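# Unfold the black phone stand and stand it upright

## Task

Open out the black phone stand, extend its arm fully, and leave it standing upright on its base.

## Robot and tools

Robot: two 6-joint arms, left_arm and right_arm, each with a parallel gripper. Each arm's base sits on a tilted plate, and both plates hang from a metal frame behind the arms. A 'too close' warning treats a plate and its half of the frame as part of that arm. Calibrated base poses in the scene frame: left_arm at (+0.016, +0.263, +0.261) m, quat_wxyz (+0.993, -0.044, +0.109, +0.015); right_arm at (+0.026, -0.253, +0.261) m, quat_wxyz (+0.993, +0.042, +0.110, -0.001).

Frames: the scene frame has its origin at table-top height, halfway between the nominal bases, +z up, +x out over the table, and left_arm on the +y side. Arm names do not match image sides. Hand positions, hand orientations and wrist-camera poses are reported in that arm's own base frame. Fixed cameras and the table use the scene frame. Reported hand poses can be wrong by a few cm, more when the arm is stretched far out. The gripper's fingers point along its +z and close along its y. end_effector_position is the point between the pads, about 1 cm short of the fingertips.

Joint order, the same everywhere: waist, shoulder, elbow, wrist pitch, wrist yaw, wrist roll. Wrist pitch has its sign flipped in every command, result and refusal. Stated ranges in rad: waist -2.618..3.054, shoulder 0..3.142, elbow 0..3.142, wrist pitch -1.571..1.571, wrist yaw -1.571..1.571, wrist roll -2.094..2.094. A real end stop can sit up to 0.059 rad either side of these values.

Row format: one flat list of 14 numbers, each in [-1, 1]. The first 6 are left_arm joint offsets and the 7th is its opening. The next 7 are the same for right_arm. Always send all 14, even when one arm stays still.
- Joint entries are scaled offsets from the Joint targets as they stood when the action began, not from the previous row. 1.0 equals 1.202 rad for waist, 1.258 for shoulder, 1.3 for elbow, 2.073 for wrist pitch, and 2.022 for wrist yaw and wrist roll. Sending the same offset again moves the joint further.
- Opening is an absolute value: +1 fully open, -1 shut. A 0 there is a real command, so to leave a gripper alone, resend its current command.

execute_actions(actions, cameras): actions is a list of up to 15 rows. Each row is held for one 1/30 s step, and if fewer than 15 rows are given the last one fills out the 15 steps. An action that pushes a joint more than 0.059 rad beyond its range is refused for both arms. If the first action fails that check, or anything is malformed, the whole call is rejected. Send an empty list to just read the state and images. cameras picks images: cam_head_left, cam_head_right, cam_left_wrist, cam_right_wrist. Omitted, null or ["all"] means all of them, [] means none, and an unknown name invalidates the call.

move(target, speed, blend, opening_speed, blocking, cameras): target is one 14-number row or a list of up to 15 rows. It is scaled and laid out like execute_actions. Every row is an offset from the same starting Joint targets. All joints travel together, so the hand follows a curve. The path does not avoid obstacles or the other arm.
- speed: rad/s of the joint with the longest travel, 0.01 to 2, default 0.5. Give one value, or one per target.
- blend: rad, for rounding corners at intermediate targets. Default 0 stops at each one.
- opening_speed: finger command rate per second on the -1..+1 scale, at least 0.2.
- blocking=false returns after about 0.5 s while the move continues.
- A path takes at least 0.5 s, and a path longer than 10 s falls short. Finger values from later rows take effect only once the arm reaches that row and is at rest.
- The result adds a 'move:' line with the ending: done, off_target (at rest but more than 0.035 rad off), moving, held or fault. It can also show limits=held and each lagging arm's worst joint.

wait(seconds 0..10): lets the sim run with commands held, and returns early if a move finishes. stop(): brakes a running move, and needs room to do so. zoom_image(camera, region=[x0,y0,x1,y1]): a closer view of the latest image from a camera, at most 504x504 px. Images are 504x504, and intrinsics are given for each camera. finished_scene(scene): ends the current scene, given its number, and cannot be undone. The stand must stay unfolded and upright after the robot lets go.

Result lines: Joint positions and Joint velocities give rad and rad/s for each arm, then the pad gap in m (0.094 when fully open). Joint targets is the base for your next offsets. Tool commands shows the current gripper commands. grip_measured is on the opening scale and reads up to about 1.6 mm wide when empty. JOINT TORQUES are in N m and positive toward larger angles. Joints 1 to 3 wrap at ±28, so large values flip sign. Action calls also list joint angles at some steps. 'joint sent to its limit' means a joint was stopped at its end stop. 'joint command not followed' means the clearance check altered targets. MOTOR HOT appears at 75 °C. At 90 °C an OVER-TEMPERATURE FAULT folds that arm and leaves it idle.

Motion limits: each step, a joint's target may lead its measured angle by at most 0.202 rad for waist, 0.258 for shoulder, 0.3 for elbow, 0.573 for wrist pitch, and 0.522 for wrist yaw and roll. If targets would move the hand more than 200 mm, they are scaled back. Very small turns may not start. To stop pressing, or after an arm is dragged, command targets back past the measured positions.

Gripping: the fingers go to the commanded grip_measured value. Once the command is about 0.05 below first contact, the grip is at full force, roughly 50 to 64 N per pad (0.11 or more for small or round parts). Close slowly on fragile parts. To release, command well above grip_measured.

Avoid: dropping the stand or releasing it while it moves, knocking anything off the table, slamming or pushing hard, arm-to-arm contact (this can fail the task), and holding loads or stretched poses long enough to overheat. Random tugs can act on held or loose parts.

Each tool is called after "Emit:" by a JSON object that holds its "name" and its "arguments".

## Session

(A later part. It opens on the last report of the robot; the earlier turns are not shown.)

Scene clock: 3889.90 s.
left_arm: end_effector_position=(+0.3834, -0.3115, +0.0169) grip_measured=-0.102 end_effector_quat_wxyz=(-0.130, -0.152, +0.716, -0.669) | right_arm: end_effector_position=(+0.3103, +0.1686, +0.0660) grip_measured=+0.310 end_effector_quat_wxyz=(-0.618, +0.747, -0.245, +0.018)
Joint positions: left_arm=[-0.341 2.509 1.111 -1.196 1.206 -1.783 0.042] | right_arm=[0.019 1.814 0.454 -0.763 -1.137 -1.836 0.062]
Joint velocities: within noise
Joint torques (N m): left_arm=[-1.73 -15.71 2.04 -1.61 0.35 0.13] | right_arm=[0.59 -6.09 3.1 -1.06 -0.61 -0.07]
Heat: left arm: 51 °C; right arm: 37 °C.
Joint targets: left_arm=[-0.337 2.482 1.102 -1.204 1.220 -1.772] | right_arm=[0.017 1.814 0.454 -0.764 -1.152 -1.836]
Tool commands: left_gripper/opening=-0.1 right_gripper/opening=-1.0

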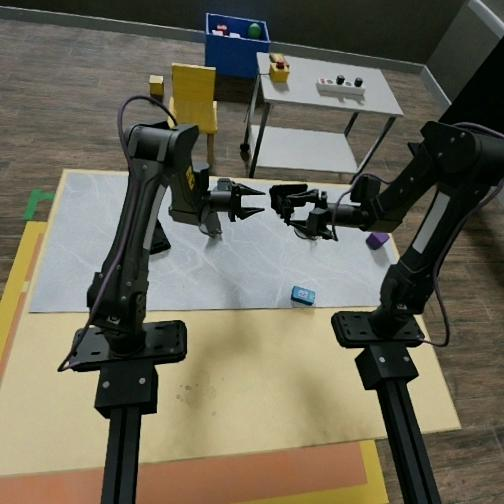

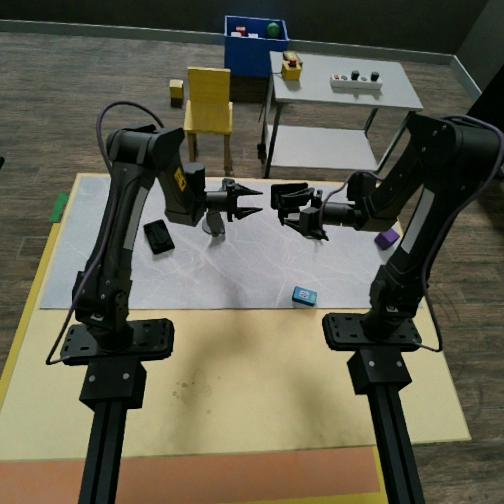

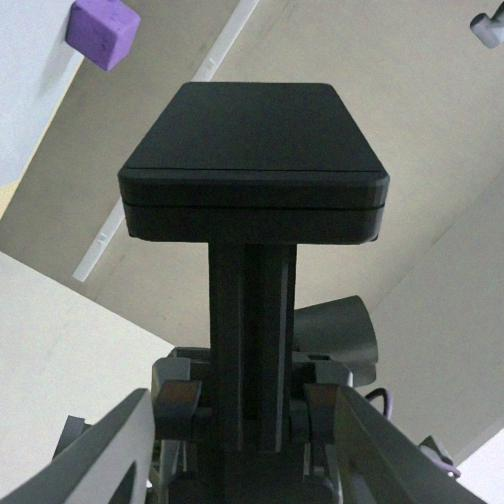

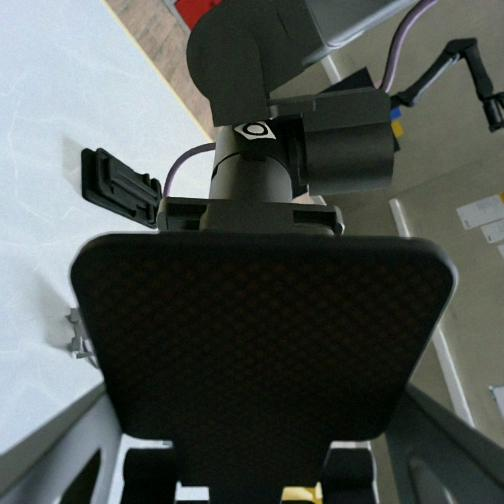

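Emit:
{"name": "move", "arguments": {"target": [[0.125,0,0,0,0,0,-0.1,0,0,0,0,0,0,-1],[0.114,-0.781,-0.54,0.388,-0.158,0.629,-0.1,0,0,0,0,0,0,-1]], "speed": [0.3,0.8], "cameras": ["cam_head_left"]}}

Emit:
{"name": "move", "arguments": {"target": [0.459,0.293,0.025,-0.137,0.005,0.681,-0.1,0,0,0,0,0,0,-1], "speed": 0.7}}

Scene clock: 3926.67 s.
left_arm: end_effector_position=(+0.2771, -0.1943, +0.0748) grip_measured=-0.102 end_effector_quat_wxyz=(+0.225, +0.052, +0.834, -0.501) | right_arm: end_effector_position=(+0.3103, +0.1686, +0.0660) grip_measured=+0.310 end_effector_quat_wxyz=(-0.618, +0.747, -0.245, +0.018)
Joint positions: left_arm=[-0.19 1.516 0.411 -0.416 0.899 -0.512 0.042] | right_arm=[0.019 1.814 0.454 -0.763 -1.137 -1.836 0.062]
Joint velocities: left_arm=[0.007 0.002 -0.017 0.007 0.007 -0.154 0.001] | right_arm=[within noise]
Joint torques (N m): left_arm=[-1.65 -7.94 3.22 -1.11 0.36 0.15] | right_arm=[0.49 -6.16 3.08 -1.01 -0.63 -0.03]
Heat: left arm: 52 °C; right arm: 36 °C.
Joint targets: left_arm=[-0.200 1.499 0.400 -0.399 0.900 -0.501] | right_arm=[0.017 1.814 0.454 -0.764 -1.152 -1.836]
move: done
Images, in order (width x height): cam_head_left 504x504.

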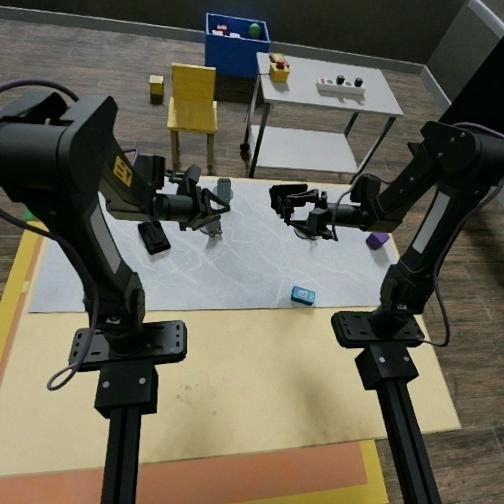

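Scene clock: 3929.50 s.
left_arm: end_effector_position=(+0.3476, -0.0219, +0.0146) grip_measured=-0.102 end_effector_quat_wxyz=(+0.522, +0.382, +0.753, -0.121) | right_arm: end_effector_position=(+0.3103, +0.1686, +0.0660) grip_measured=+0.310 end_effector_quat_wxyz=(-0.618, +0.747, -0.245, +0.018)
Joint positions: left_arm=[0.346 1.851 0.422 -0.679 0.898 0.871 0.042] | right_arm=[0.019 1.814 0.454 -0.763 -1.137 -1.836 0.062]
Joint velocities: within noise
Joint torques (N m): left_arm=[0.43 -6.56 2.88 -1.22 0.49 0.13] | right_arm=[0.53 -6.28 3.1 -1.01 -0.61 -0.02]
Heat: left arm: 52 °C; right arm: 36 °C.
Joint targets: left_arm=[0.352 1.868 0.433 -0.684 0.910 0.876] | right_arm=[0.017 1.814 0.454 -0.764 -1.152 -1.836]
move: done

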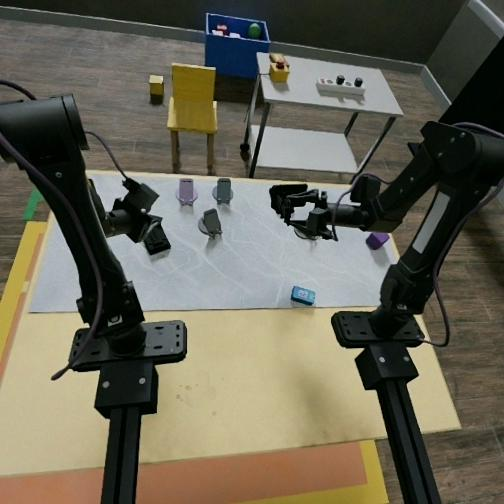

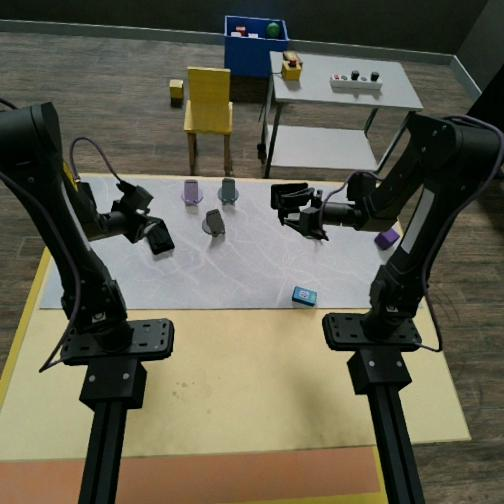

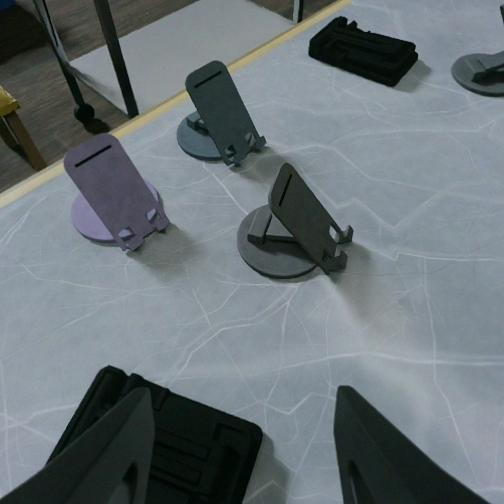

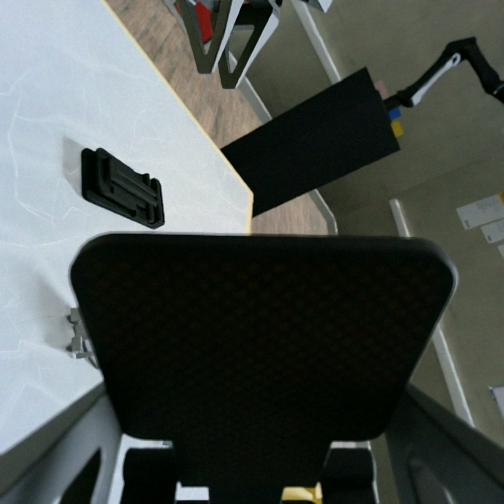

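Emit:
{"name": "zoom_image", "arguments": {"camera": "cam_left_wrist", "region": [50, 30, 370, 300]}}

Emit:
{"name": "zoom_image", "arguments": {"camera": "cam_left_wrist", "region": [300, 0, 504, 120]}}

Scaled by 1.575 from the camera's 504x504 image, which has a finer 720x720 frame.

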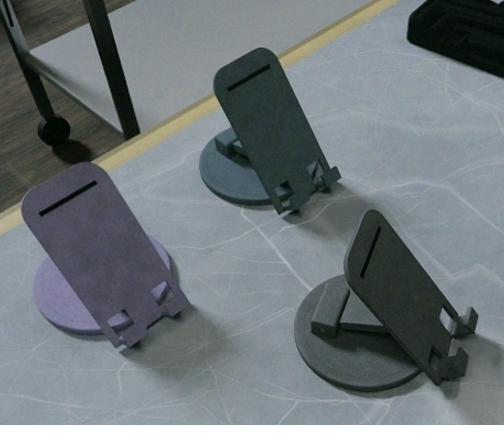

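Scaled by 2.471 from the camera's 504x504 image, which has a finer 720x720 frame.

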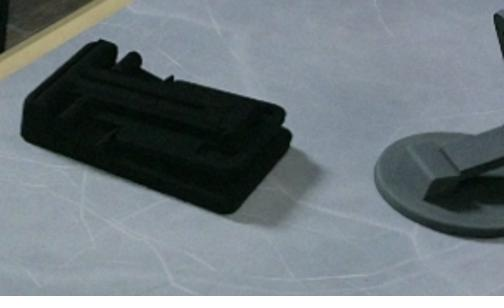

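Emit:
{"name": "zoom_image", "arguments": {"camera": "cam_head_left", "region": [250, 150, 400, 270]}}

Emit:
{"name": "zoom_image", "arguments": {"camera": "cam_head_right", "region": [250, 150, 400, 270]}}

Scaled by 3.360 from the camera's 504x504 image, which has a finer 720x720 frame.

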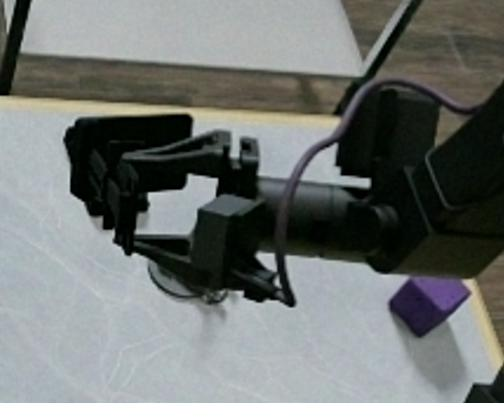

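Scaled by 3.360 from the camera's 504x504 image, which has a finer 720x720 frame.

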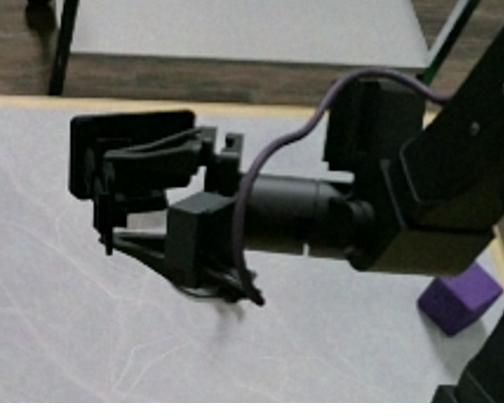

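Emit:
{"name": "move", "arguments": {"target": [-0.459,-0.293,-0.025,0.137,-0.005,-0.681,-0.1,0,0,0,0,0,0,-1], "speed": 0.7, "cameras": []}}

Emit:
{"name": "move", "arguments": {"target": [[0.02,0.81,0.595,-0.369,0.164,-0.626,-0.1,0,0,0,0,0,0,-1],[-0.105,0.81,0.595,-0.369,0.164,-0.626,-0.1,0,0,0,0,0,0,-1]], "speed": [0.6,0.3], "cameras": ["cam_left_wrist","cam_head_left"]}}

Scene clock: 3987.20 s.
left_arm: end_effector_position=(+0.2778, -0.1944, +0.0749) grip_measured=-0.102 end_effector_quat_wxyz=(+0.229, +0.057, +0.834, -0.499) | right_arm: end_effector_position=(+0.3103, +0.1686, +0.0660) grip_measured=+0.310 end_effector_quat_wxyz=(-0.618, +0.747, -0.245, +0.018)
Joint positions: left_arm=[-0.191 1.517 0.412 -0.416 0.897 -0.501 0.042] | right_arm=[0.019 1.814 0.454 -0.763 -1.137 -1.836 0.062]
Joint velocities: within noise
Joint torques (N m): left_arm=[-1.77 -8.01 3.03 -1.17 0.39 -0.03] | right_arm=[0.62 -6.17 3.08 -1.05 -0.66 -0.02]
Heat: left arm: 48 °C; right arm: 36 °C.
Joint targets: left_arm=[-0.200 1.499 0.400 -0.399 0.900 -0.501] | right_arm=[0.017 1.814 0.454 -0.764 -1.152 -1.836]
move: done
No camera images: "cameras" was empty.

Scene clock: 3990.30 s.
left_arm: end_effector_position=(+0.3975, -0.3099, +0.0288) grip_measured=-0.102 end_effector_quat_wxyz=(-0.118, -0.140, +0.715, -0.675) | right_arm: end_effector_position=(+0.3103, +0.1686, +0.0660) grip_measured=+0.310 end_effector_quat_wxyz=(-0.618, +0.747, -0.245, +0.018)
Joint positions: left_arm=[-0.326 2.498 1.161 -1.155 1.221 -1.767 0.042] | right_arm=[0.019 1.814 0.454 -0.763 -1.137 -1.836 0.062]
Joint velocities: within noise
Joint torques (N m): left_arm=[-1.98 -11.75 4.11 -1.62 0.31 0.02] | right_arm=[0.53 -6.16 3 -1.02 -0.6 -0.04]
Heat: left arm: 48 °C; right arm: 36 °C.
Joint targets: left_arm=[-0.327 2.518 1.174 -1.164 1.232 -1.766] | right_arm=[0.017 1.814 0.454 -0.764 -1.152 -1.836]
move: done
Images, in order (width x height): cam_head_left 504x504, cam_left_wrist 504x504.

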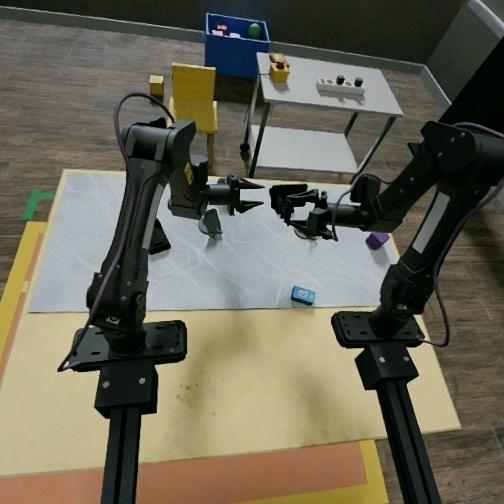

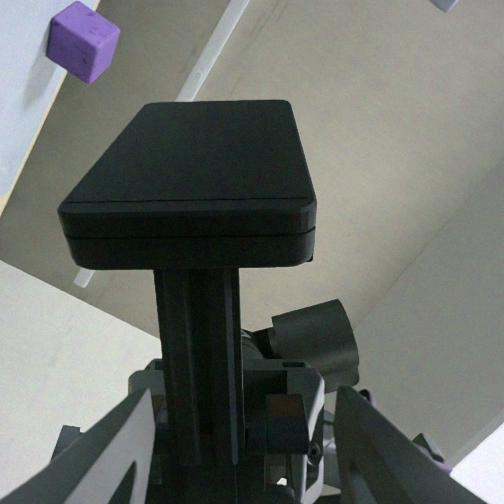

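Emit:
{"name": "move", "arguments": {"target": [[-0.001,0.028,-0.007,-0.021,-0.0015,0,-0.1,0,0,0,0,0,0,-1],[-0.042,0.046,0.025,-0.022,-0.026,-0.0114,-0.1,0,0,0,0,0,0,-1]], "speed": 0.1, "cameras": ["cam_left_wrist"]}}

Scene clock: 4009.63 s.
left_arm: end_effector_position=(+0.3947, -0.3273, +0.0179) grip_measured=-0.102 end_effector_quat_wxyz=(-0.118, -0.138, +0.714, -0.676) | right_arm: end_effector_position=(+0.3103, +0.1686, +0.0660) grip_measured=+0.310 end_effector_quat_wxyz=(-0.618, +0.747, -0.245, +0.018)
Joint positions: left_arm=[-0.367 2.549 1.193 -1.201 1.182 -1.79 0.042] | right_arm=[0.019 1.814 0.454 -0.763 -1.137 -1.836 0.062]
Joint velocities: within noise
Joint torques (N m): left_arm=[-3.11 -11.26 4.12 -1.67 0.19 -0.01] | right_arm=[0.54 -6.28 3.14 -1.04 -0.62 -0.02]
Heat: left arm: 49 °C; right arm: 36 °C.
Joint targets: left_arm=[-0.377 2.576 1.206 -1.210 1.179 -1.789] | right_arm=[0.017 1.814 0.454 -0.764 -1.152 -1.836]
move: done
Images, in order (width x height): cam_left_wrist 504x504.

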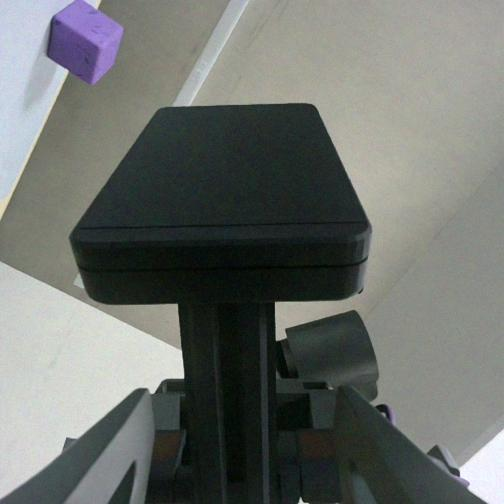

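Emit:
{"name": "move", "arguments": {"target": [[-0.0055,-0.0048,-0.0236,-0.0132,-0.0026,-0.001,-0.1,0,0,0,0,0,0,-1],[-0.0422,0.0111,0.0091,-0.0096,-0.0242,-0.0114,-0.1,0,0,0,0,0,0,-1]], "speed": 0.1, "cameras": ["cam_left_wrist","cam_right_wrist"]}}

Scene clock: 4022.83 s.
left_arm: end_effector_position=(+0.3882, -0.3474, +0.0160) grip_measured=-0.102 end_effector_quat_wxyz=(-0.118, -0.138, +0.714, -0.676) | right_arm: end_effector_position=(+0.3103, +0.1686, +0.0660) grip_measured=+0.310 end_effector_quat_wxyz=(-0.618, +0.747, -0.245, +0.018)
Joint positions: left_arm=[-0.417 2.565 1.204 -1.226 1.134 -1.813 0.042] | right_arm=[0.019 1.814 0.454 -0.763 -1.137 -1.836 0.062]
Joint velocities: within noise
Joint torques (N m): left_arm=[-3.17 -11.43 4.25 -1.62 0.19 0.03] | right_arm=[0.55 -6.08 3.07 -1.03 -0.64 -0.04]
Heat: left arm: 49 °C; right arm: 36 °C.
Joint targets: left_arm=[-0.428 2.590 1.218 -1.230 1.130 -1.813] | right_arm=[0.017 1.814 0.454 -0.764 -1.152 -1.836]
move: done
Images, in order (width x height): cam_left_wrist 504x504, cam_right_wrist 504x504.

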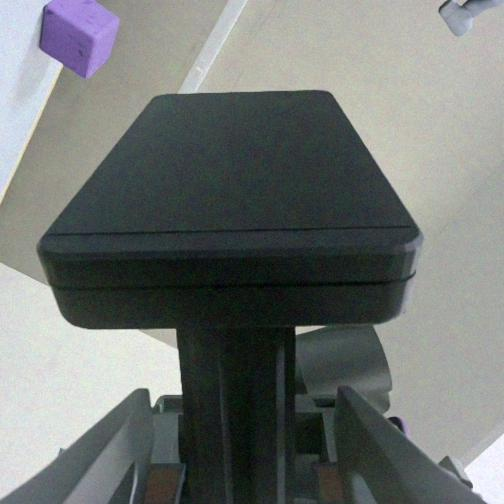

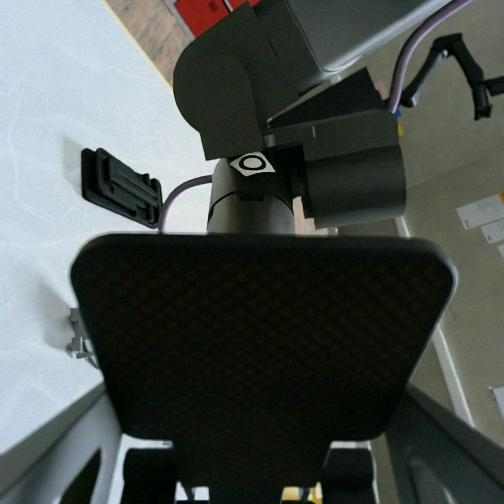

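Emit:
{"name": "move", "arguments": {"target": [[-0.0048,-0.0123,-0.0218,-0.0069,-0.0029,-0.0005,-0.1,0,0,0,0,0,0,-1],[-0.0048,-0.0123,-0.0218,-0.0069,-0.0029,-0.0005,-0.8,0,0,0,0,0,0,-1]], "speed": 0.1, "opening_speed": 0.3, "cameras": ["cam_left_wrist","cam_right_wrist"]}}

Scene clock: 4034.30 s.
left_arm: end_effector_position=(+0.3887, -0.3470, +0.0163) grip_measured=-0.798 end_effector_quat_wxyz=(-0.114, -0.139, +0.713, -0.678) | right_arm: end_effector_position=(+0.3109, +0.1684, +0.0658) grip_measured=+0.310 end_effector_quat_wxyz=(-0.617, +0.747, -0.246, +0.020)
Joint positions: left_arm=[-0.417 2.565 1.199 -1.238 1.126 -1.814 0.009] | right_arm=[0.019 1.814 0.454 -0.764 -1.133 -1.836 0.062]
Joint velocities: within noise
Joint torques (N m): left_arm=[-3.88 -12.78 2.29 -1.65 0.11 0.04] | right_arm=[0.49 -6.12 3.14 -1.02 -0.68 -0.05]
Heat: left arm: 50 °C; right arm: 36 °C.
Joint targets: left_arm=[-0.433 2.575 1.190 -1.244 1.125 -1.813] | right_arm=[0.017 1.814 0.454 -0.764 -1.152 -1.836]
move: done
Images, in order (width x height): cam_left_wrist 504x504, cam_right_wrist 504x504.

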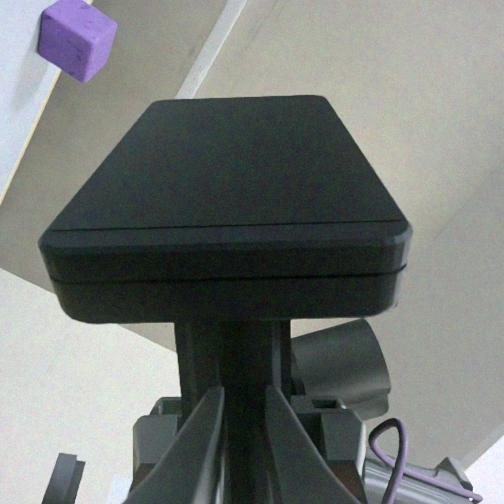

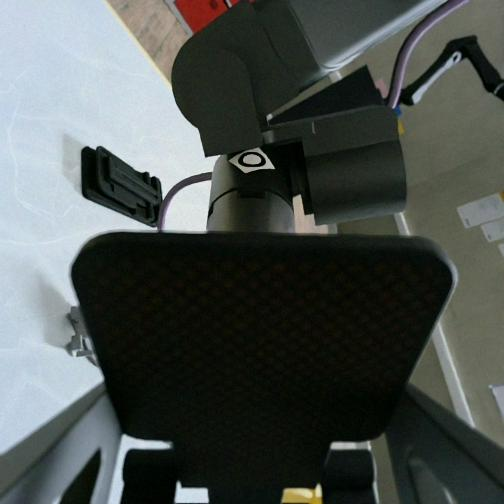

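Emit:
{"name": "move", "arguments": {"target": [0,0,0,0,0,0,-0.1,0,0,0,0,0,0,-1], "opening_speed": 0.5, "cameras": ["cam_left_wrist"]}}

Emit:
{"name": "zoom_image", "arguments": {"camera": "cam_left_wrist", "region": [120, 300, 370, 504]}}

Scene clock: 4039.93 s.
left_arm: end_effector_position=(+0.3887, -0.3470, +0.0163) grip_measured=-0.102 end_effector_quat_wxyz=(-0.114, -0.139, +0.713, -0.678) | right_arm: end_effector_position=(+0.3109, +0.1684, +0.0658) grip_measured=+0.310 end_effector_quat_wxyz=(-0.617, +0.747, -0.246, +0.020)
Joint positions: left_arm=[-0.417 2.565 1.199 -1.238 1.126 -1.814 0.042] | right_arm=[0.019 1.814 0.454 -0.764 -1.133 -1.836 0.062]
Joint velocities: within noise
Joint torques (N m): left_arm=[-3.88 -12.71 2.3 -1.68 0.22 0.04] | right_arm=[0.61 -6.02 3.12 -1.01 -0.67 -0.04]
Heat: left arm: 50 °C; right arm: 36 °C.
Joint targets: left_arm=[-0.433 2.575 1.190 -1.244 1.125 -1.813] | right_arm=[0.017 1.814 0.454 -0.764 -1.152 -1.836]
move: done
Images, in order (width x height): cam_left_wrist 504x504.

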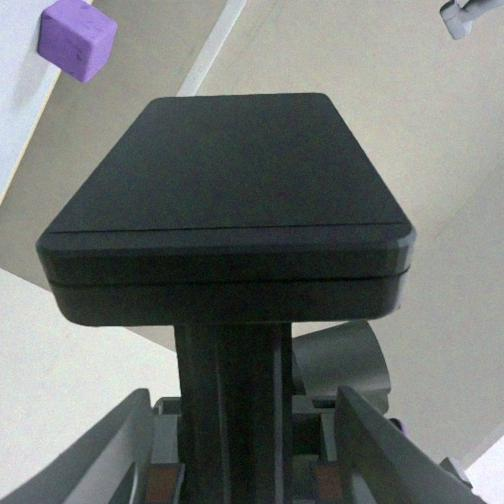

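Scaled by 2.016 from the camera's 504x504 image, which has a finer 720x720 frame.

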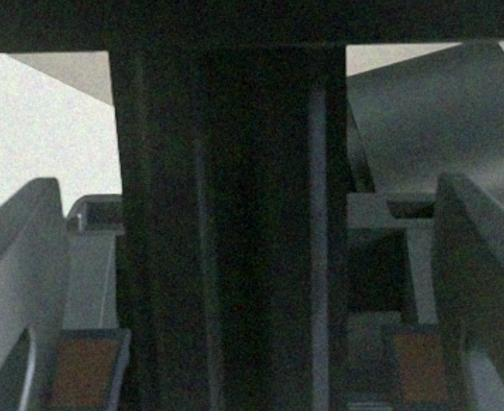

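Emit:
{"name": "move", "arguments": {"target": [-0.0226,0.0146,0.0214,0.0009,-0.0133,-0.0064,-0.1,0,0,0,0,0,0,-1], "speed": 0.06, "cameras": ["cam_left_wrist","cam_right_wrist"]}}

Emit:
{"name": "zoom_image", "arguments": {"camera": "cam_left_wrist", "region": [120, 300, 370, 504]}}

Scene clock: 4052.23 s.
left_arm: end_effector_position=(+0.3823, -0.3586, +0.0158) grip_measured=-0.102 end_effector_quat_wxyz=(-0.120, -0.140, +0.714, -0.676) | right_arm: end_effector_position=(+0.3109, +0.1684, +0.0658) grip_measured=+0.310 end_effector_quat_wxyz=(-0.617, +0.747, -0.246, +0.020)
Joint positions: left_arm=[-0.447 2.565 1.199 -1.238 1.101 -1.827 0.042] | right_arm=[0.019 1.814 0.454 -0.764 -1.133 -1.836 0.062]
Joint velocities: within noise
Joint torques (N m): left_arm=[-3.54 -11.37 4.72 -1.66 0.13 0.03] | right_arm=[0.46 -6.24 3.07 -1.06 -0.67 -0.02]
Heat: left arm: 50 °C; right arm: 36 °C.
Joint targets: left_arm=[-0.460 2.593 1.218 -1.242 1.098 -1.826] | right_arm=[0.017 1.814 0.454 -0.764 -1.152 -1.836]
move: done
Images, in order (width x height): cam_left_wrist 504x504, cam_right_wrist 504x504.

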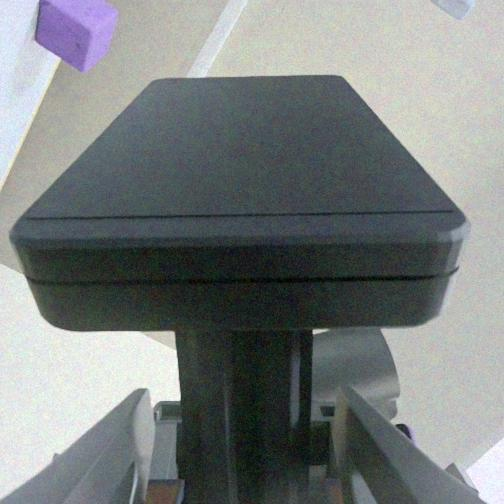

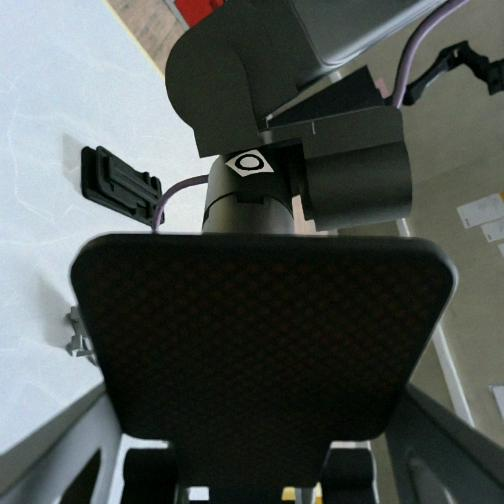

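Scaled by 2.016 from the camera's 504x504 image, which has a finer 720x720 frame.

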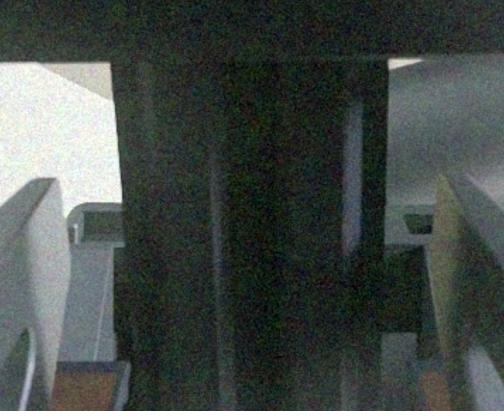

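Emit:
{"name": "move", "arguments": {"target": [0,0,0,0,0,0,-0.8,0,0,0,0,0,0,-1], "opening_speed": 0.3, "cameras": ["cam_left_wrist","cam_right_wrist"]}}

Scene clock: 4058.00 s.
left_arm: end_effector_position=(+0.3833, -0.3590, +0.0166) grip_measured=-0.471 end_effector_quat_wxyz=(-0.119, -0.141, +0.713, -0.676) | right_arm: end_effector_position=(+0.3110, +0.1683, +0.0658) grip_measured=+0.310 end_effector_quat_wxyz=(-0.617, +0.747, -0.246, +0.020)
Joint positions: left_arm=[-0.447 2.565 1.203 -1.238 1.1 -1.83 0.025] | right_arm=[0.019 1.814 0.454 -0.764 -1.133 -1.837 0.062]
Joint velocities: within noise
Joint torques (N m): left_arm=[-3.44 -11.44 4.21 -1.71 0.13 0.04] | right_arm=[0.54 -6.31 3.12 -1.03 -0.67 -0.01]
Heat: left arm: 50 °C; right arm: 36 °C.
Joint targets: left_arm=[-0.460 2.593 1.218 -1.242 1.098 -1.826] | right_arm=[0.017 1.814 0.454 -0.764 -1.152 -1.836]
move: done
Images, in order (width x height): cam_left_wrist 504x504, cam_right_wrist 504x504.

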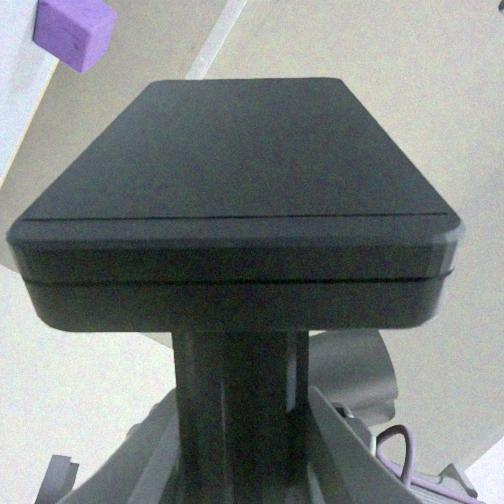

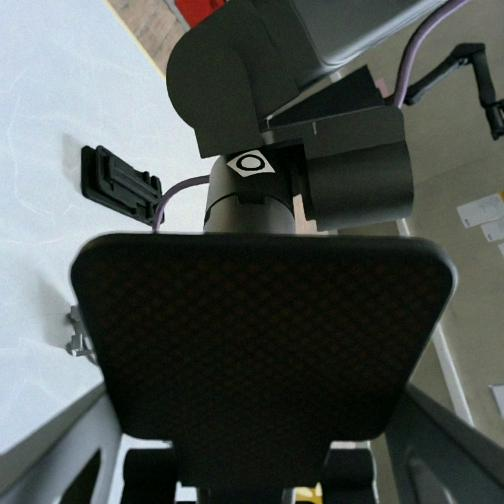

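Emit:
{"name": "move", "arguments": {"target": [[0,0,0,0,0,0,-1,0,0,0,0,0,0,0.7],[0,0,0,0,0,0,-1,-0.0181,0.0693,0.0719,0.0169,-0.0088,-0.0156,0.7]], "speed": 0.06, "opening_speed": 0.5, "cameras": ["cam_left_wrist","cam_right_wrist"]}}

Emit:
{"name": "zoom_image", "arguments": {"camera": "cam_right_wrist", "region": [50, 250, 450, 504]}}

Scene clock: 4083.80 s.
left_arm: end_effector_position=(+0.3843, -0.3586, +0.0135) grip_measured=-0.471 end_effector_quat_wxyz=(-0.118, -0.146, +0.713, -0.675) | right_arm: end_effector_position=(+0.3332, +0.1641, +0.0669) grip_measured=+0.697 end_effector_quat_wxyz=(-0.621, +0.748, -0.232, +0.036)
Joint positions: left_arm=[-0.447 2.571 1.203 -1.238 1.091 -1.83 0.025] | right_arm=[0.002 1.875 0.534 -0.762 -1.147 -1.866 0.08]
Joint velocities: within noise
Joint torques (N m): left_arm=[-3.44 -11.86 4.44 -1.69 0.26 0.04] | right_arm=[0.13 -4.9 4.38 -0.73 -0.72 -0.04]
Heat: left arm: 50 °C; right arm: 36 °C.
Joint targets: left_arm=[-0.460 2.593 1.218 -1.242 1.098 -1.826] | right_arm=[-0.005 1.902 0.547 -0.729 -1.169 -1.868]
move: done
Images, in order (width x height): cam_left_wrist 504x504, cam_right_wrist 504x504.

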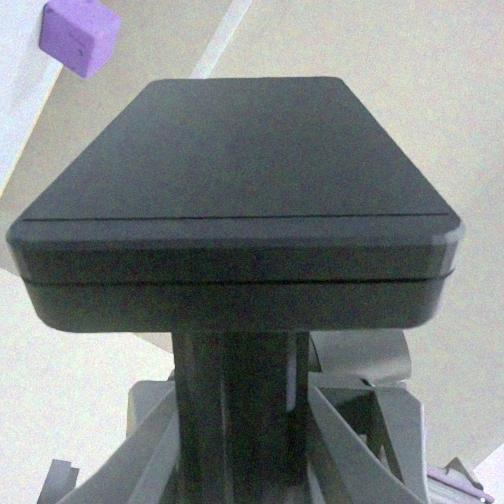

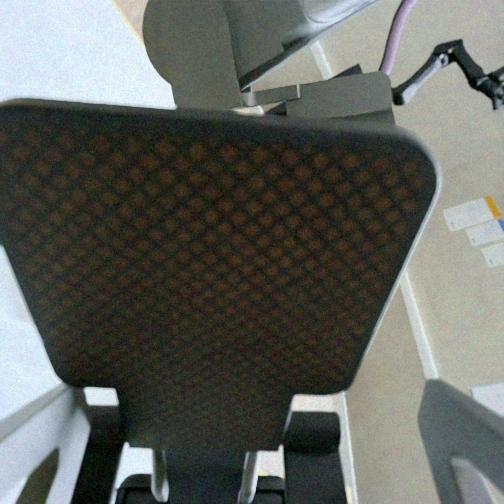

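Scaled by 1.260 from the camera's 504x504 image, which has a finer 720x720 frame.

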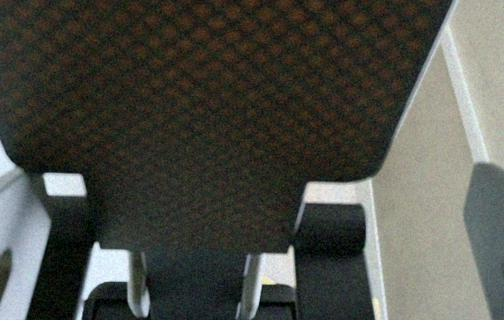

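Emit:
{"name": "move", "arguments": {"target": [0,0,0,0,0,0,-1,0.0182,0.0556,-0.0112,-0.0553,0.0084,0.0504,0.7], "speed": 0.06, "cameras": ["cam_left_wrist","cam_right_wrist"]}}

Emit:
{"name": "zoom_image", "arguments": {"camera": "cam_right_wrist", "region": [50, 250, 450, 504]}}

Scene clock: 4102.80 s.
left_arm: end_effector_position=(+0.3843, -0.3586, +0.0135) grip_measured=-0.471 end_effector_quat_wxyz=(-0.118, -0.146, +0.713, -0.675) | right_arm: end_effector_position=(+0.3342, +0.1663, +0.0549) grip_measured=+0.697 end_effector_quat_wxyz=(-0.624, +0.738, -0.258, +0.011)
Joint positions: left_arm=[-0.447 2.571 1.203 -1.238 1.091 -1.83 0.025] | right_arm=[0.008 1.945 0.534 -0.842 -1.148 -1.78 0.08]
Joint velocities: within noise
Joint torques (N m): left_arm=[-3.77 -11.73 4.21 -1.69 0.26 0.06] | right_arm=[1.42 -4.96 2.63 -1.09 -0.47 0.14]
Heat: left arm: 49 °C; right arm: 35 °C.
Joint targets: left_arm=[-0.460 2.593 1.218 -1.242 1.098 -1.826] | right_arm=[0.017 1.971 0.532 -0.843 -1.152 -1.766]
move: done
Images, in order (width x height): cam_left_wrist 504x504, cam_right_wrist 504x504.

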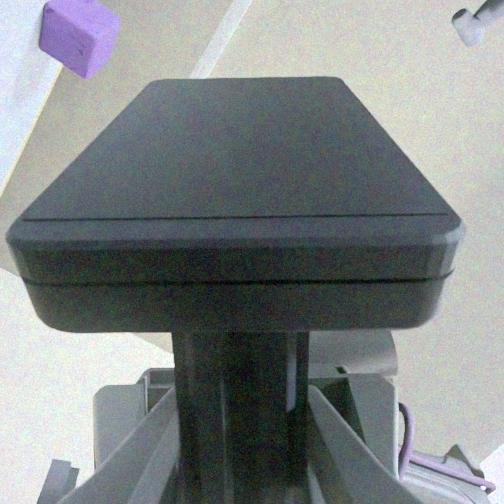

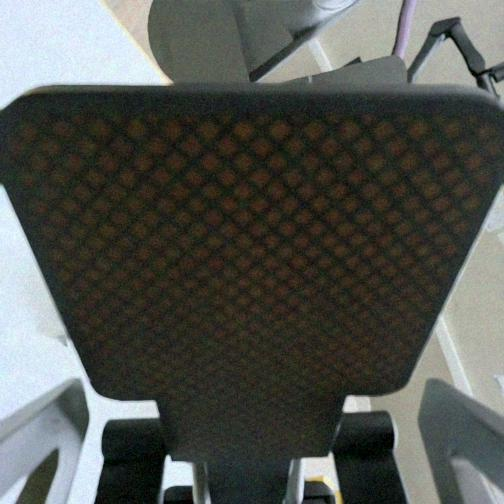

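Scaled by 1.260 from the camera's 504x504 image, which has a finer 720x720 frame.

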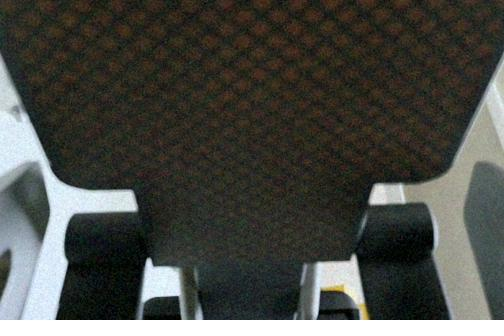

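Emit:
{"name": "move", "arguments": {"target": [0,0,0,0,0,0,-1,0.0049,0.029,0.023,-0.0068,0.0025,0.002,0.7], "speed": 0.06, "cameras": ["cam_left_wrist","cam_right_wrist"]}}

Emit:
{"name": "zoom_image", "arguments": {"camera": "cam_right_wrist", "region": [50, 250, 450, 504]}}

Scene clock: 4112.67 s.
left_arm: end_effector_position=(+0.3867, -0.3585, +0.0132) grip_measured=-0.471 end_effector_quat_wxyz=(-0.113, -0.151, +0.713, -0.676) | right_arm: end_effector_position=(+0.3365, +0.1680, +0.0485) grip_measured=+0.697 end_effector_quat_wxyz=(-0.623, +0.738, -0.259, +0.007)
Joint positions: left_arm=[-0.447 2.571 1.203 -1.238 1.077 -1.831 0.025] | right_arm=[0.014 1.979 0.548 -0.857 -1.147 -1.778 0.08]
Joint velocities: within noise
Joint torques (N m): left_arm=[-3.43 -11.69 4.21 -1.7 0.4 0.07] | right_arm=[1.59 -5.12 4 -1 -0.45 0.17]
Heat: left arm: 49 °C; right arm: 35 °C.
Joint targets: left_arm=[-0.460 2.593 1.218 -1.242 1.097 -1.826] | right_arm=[0.023 2.008 0.562 -0.857 -1.147 -1.762]
move: done
Images, in order (width x height): cam_left_wrist 504x504, cam_right_wrist 504x504.

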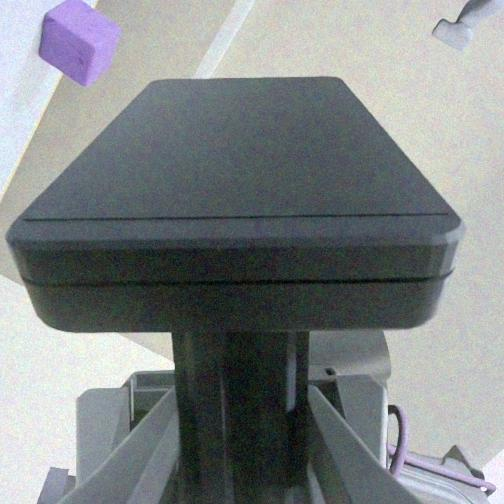

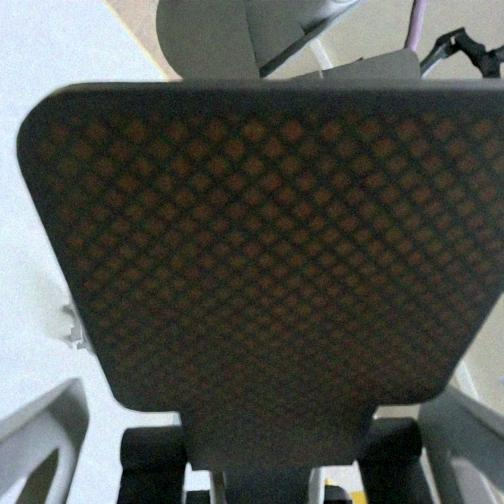

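Scaled by 1.260 from the camera's 504x504 image, which has a finer 720x720 frame.

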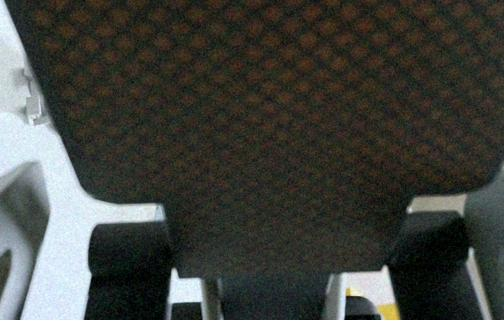

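Emit:
{"name": "move", "arguments": {"target": [0,0,0,0,0,0,-1,0.0013,-0.044,0.004,0.0091,0.0007,0,0.75], "speed": 0.06, "cameras": ["cam_left_wrist","cam_right_wrist"]}}

Scene clock: 4127.63 s.
left_arm: end_effector_position=(+0.3861, -0.3587, +0.0133) grip_measured=-0.471 end_effector_quat_wxyz=(-0.114, -0.150, +0.713, -0.675) | right_arm: end_effector_position=(+0.3392, +0.1685, +0.0498) grip_measured=+0.747 end_effector_quat_wxyz=(-0.623, +0.738, -0.258, +0.010)
Joint positions: left_arm=[-0.448 2.571 1.203 -1.238 1.08 -1.831 0.025] | right_arm=[0.015 1.98 0.556 -0.858 -1.143 -1.776 0.082]
Joint velocities: within noise
Joint torques (N m): left_arm=[-3.44 -11.82 4.25 -1.68 0.36 0.02] | right_arm=[1.58 -9.07 3.95 -0.84 -0.46 0.13]
Heat: left arm: 49 °C; right arm: 35 °C.
Joint targets: left_arm=[-0.461 2.593 1.218 -1.242 1.098 -1.827] | right_arm=[0.025 1.953 0.568 -0.838 -1.146 -1.762]
move: done
Images, in order (width x height): cam_left_wrist 504x504, cam_right_wrist 504x504.

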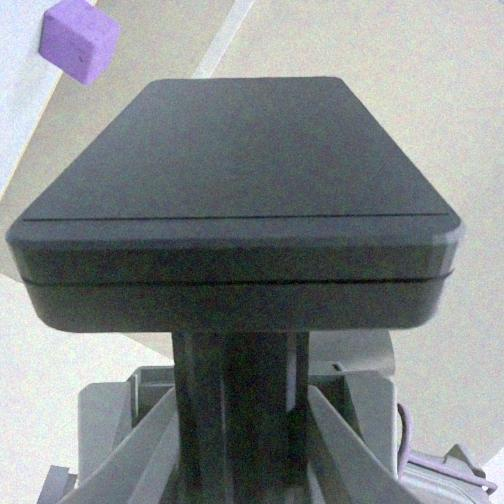

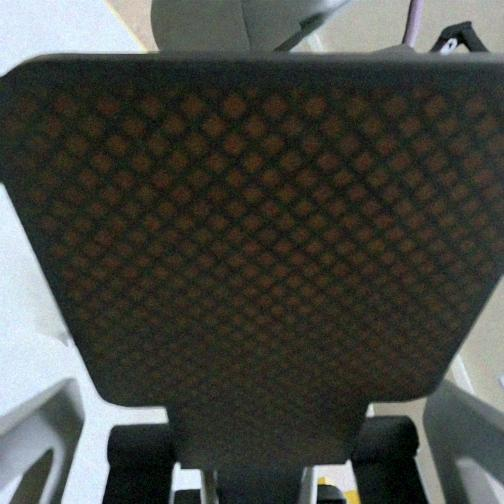

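Emit:
{"name": "move", "arguments": {"target": [0,0,0,0,0,0,-1,0,0,0,0,0,0,0.2], "opening_speed": 0.3, "cameras": ["cam_left_wrist","cam_right_wrist"]}}

Scene clock: 4135.73 s.
left_arm: end_effector_position=(+0.3860, -0.3587, +0.0132) grip_measured=-0.471 end_effector_quat_wxyz=(-0.115, -0.150, +0.713, -0.675) | right_arm: end_effector_position=(+0.3401, +0.1684, +0.0514) grip_measured=+0.418 end_effector_quat_wxyz=(-0.624, +0.738, -0.256, +0.012)
Joint positions: left_arm=[-0.448 2.571 1.203 -1.237 1.081 -1.831 0.025] | right_arm=[0.015 1.976 0.557 -0.858 -1.143 -1.776 0.067]
Joint velocities: within noise
Joint torques (N m): left_arm=[-3.41 -11.73 4.31 -1.72 0.34 0.01] | right_arm=[1.52 -8.9 3.71 -0.85 -0.49 0.11]
Heat: left arm: 49 °C; right arm: 37 °C.
Joint targets: left_arm=[-0.461 2.593 1.218 -1.242 1.098 -1.827] | right_arm=[0.025 1.952 0.568 -0.838 -1.146 -1.762]
move: done
Images, in order (width x height): cam_left_wrist 504x504, cam_right_wrist 504x504.

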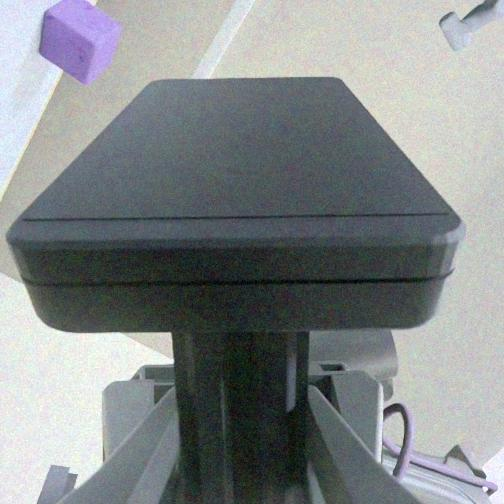

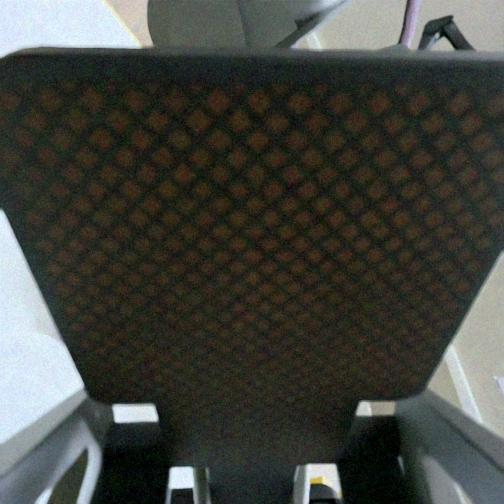

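Emit:
{"name": "move", "arguments": {"target": [[0,0,0,0,0,0,-1,0,0,0,0,0,0,-1],[0,0,0,0,0,0,-1,-0.0565,-0.0398,-0.0003,0.0752,-0.027,-0.0563,-1]], "speed": 0.08, "cameras": ["cam_left_wrist","cam_right_wrist"]}}

Scene clock: 4148.33 s.
left_arm: end_effector_position=(+0.3787, -0.3657, +0.0133) grip_measured=-0.471 end_effector_quat_wxyz=(-0.123, -0.143, +0.714, -0.674) | right_arm: end_effector_position=(+0.3331, +0.1578, +0.0532) grip_measured=+0.414 end_effector_quat_wxyz=(-0.620, +0.743, -0.252, +0.007)
Joint positions: left_arm=[-0.466 2.571 1.203 -1.237 1.084 -1.833 0.025] | right_arm=[-0.025 1.931 0.557 -0.718 -1.182 -1.873 0.066]
Joint velocities: within noise
Joint torques (N m): left_arm=[-1.8 -11.62 4.31 -1.67 0.36 0.08] | right_arm=[-0.84 -9.24 3.88 -0.62 -0.67 -0.06]
Heat: left arm: 49 °C; right arm: 37 °C.
Joint targets: left_arm=[-0.461 2.593 1.218 -1.242 1.098 -1.826] | right_arm=[-0.043 1.903 0.567 -0.683 -1.201 -1.876]
move: off_target (right_arm); right_arm: the wrist pitch is farthest, 0.036 rad from its target
Images, in order (width x height): cam_left_wrist 504x504, cam_right_wrist 504x504.

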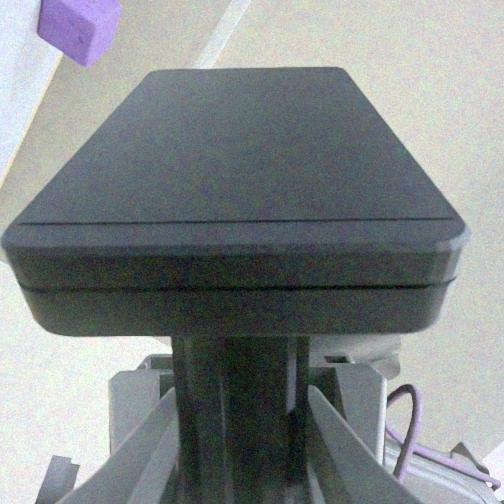

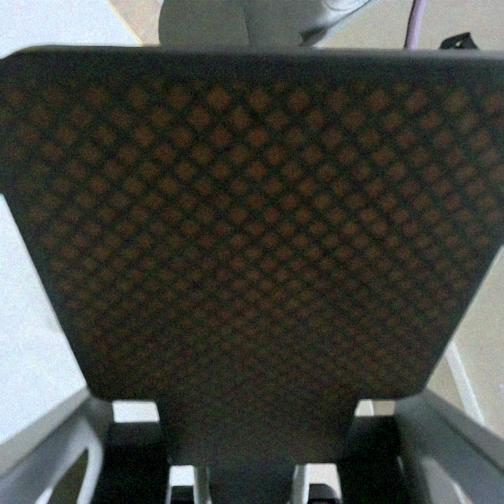

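Emit:
{"name": "move", "arguments": {"target": [0,0,0,0,0,0,-1,-0.0565,-0.0398,-0.0003,0.0752,-0.027,-0.0563,-1], "speed": 0.08, "cameras": ["cam_left_wrist","cam_right_wrist"]}}

Scene clock: 4152.83 s.
left_arm: end_effector_position=(+0.3736, -0.3731, +0.0151) grip_measured=-0.471 end_effector_quat_wxyz=(-0.129, -0.136, +0.714, -0.674) | right_arm: end_effector_position=(+0.3240, +0.1435, +0.0570) grip_measured=+0.414 end_effector_quat_wxyz=(-0.621, +0.743, -0.249, +0.002)
Joint positions: left_arm=[-0.484 2.571 1.21 -1.237 1.085 -1.839 0.025] | right_arm=[-0.081 1.884 0.557 -0.559 -1.237 -1.991 0.066]
Joint velocities: within noise
Joint torques (N m): left_arm=[-0.49 -11.85 3.75 -1.67 0.35 0.16] | right_arm=[-1.83 -9.35 3.79 -0.49 -0.72 0]
Heat: left arm: 49 °C; right arm: 37 °C.
Joint targets: left_arm=[-0.461 2.593 1.218 -1.242 1.098 -1.827] | right_arm=[-0.111 1.852 0.567 -0.527 -1.255 -1.990]
move: done
Images, in order (width x height): cam_left_wrist 504x504, cam_right_wrist 504x504.

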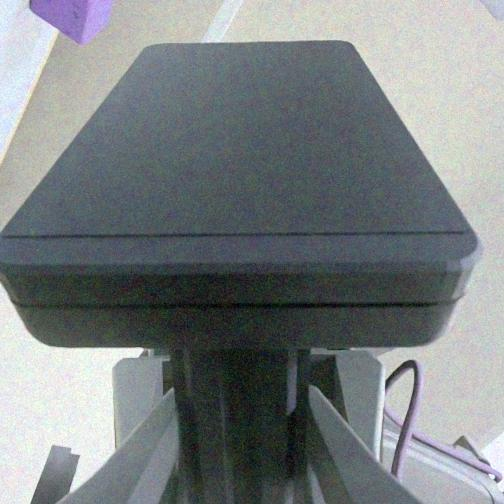

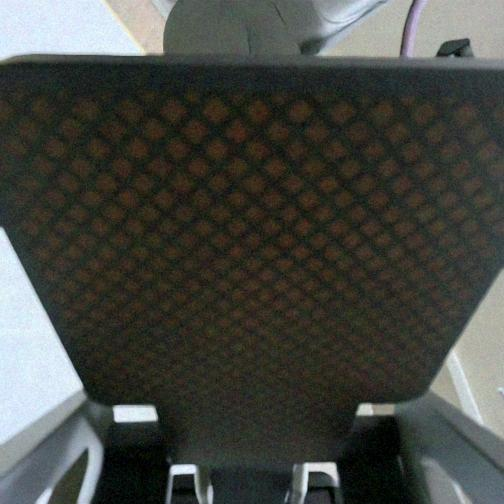

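Emit:
{"name": "move", "arguments": {"target": [0.0552,-0.0245,-0.0516,-0.0077,0.0321,0.0163,-1,0,0,0,0,0,0,-1], "speed": 0.08, "cameras": ["cam_left_wrist","cam_right_wrist"]}}

Scene clock: 4177.20 s.
left_arm: end_effector_position=(+0.3712, -0.3506, +0.0110) grip_measured=-0.471 end_effector_quat_wxyz=(-0.138, -0.133, +0.714, -0.674) | right_arm: end_effector_position=(+0.3240, +0.1426, +0.0540) grip_measured=+0.413 end_effector_quat_wxyz=(-0.616, +0.745, -0.254, +0.002)
Joint positions: left_arm=[-0.434 2.571 1.169 -1.269 1.151 -1.836 0.025] | right_arm=[-0.082 1.884 0.557 -0.541 -1.225 -2.001 0.066]
Joint velocities: within noise
Joint torques (N m): left_arm=[1.14 -14.23 1.52 -1.47 0.26 0.48] | right_arm=[-1.68 -9.11 3.86 -0.65 -0.9 0.11]
Heat: left arm: 49 °C; right arm: 39 °C.
Joint targets: left_arm=[-0.394 2.562 1.151 -1.258 1.162 -1.793] | right_arm=[-0.111 1.852 0.567 -0.527 -1.255 -1.989]
move: off_target (left_arm); left_arm: the wrist roll is farthest, 0.042 rad from its target
Images, in order (width x height): cam_left_wrist 504x504, cam_right_wrist 504x504.

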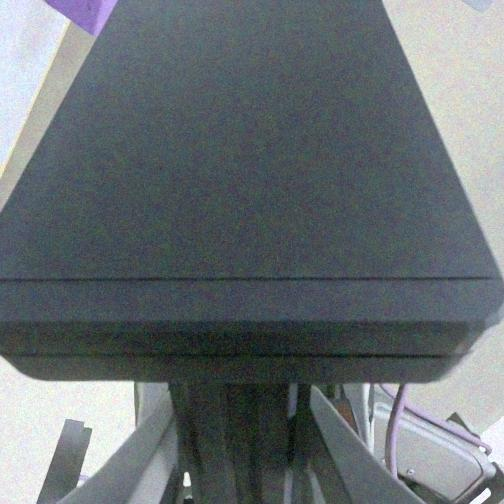

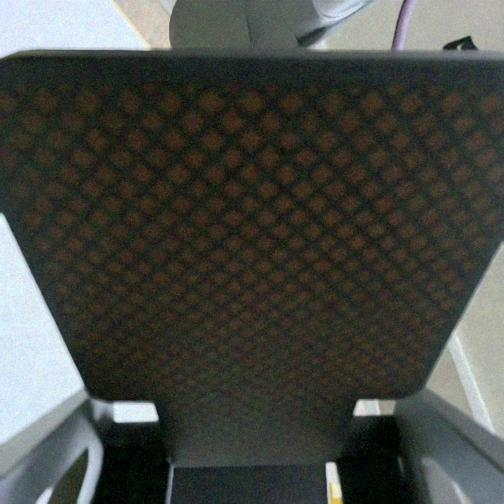

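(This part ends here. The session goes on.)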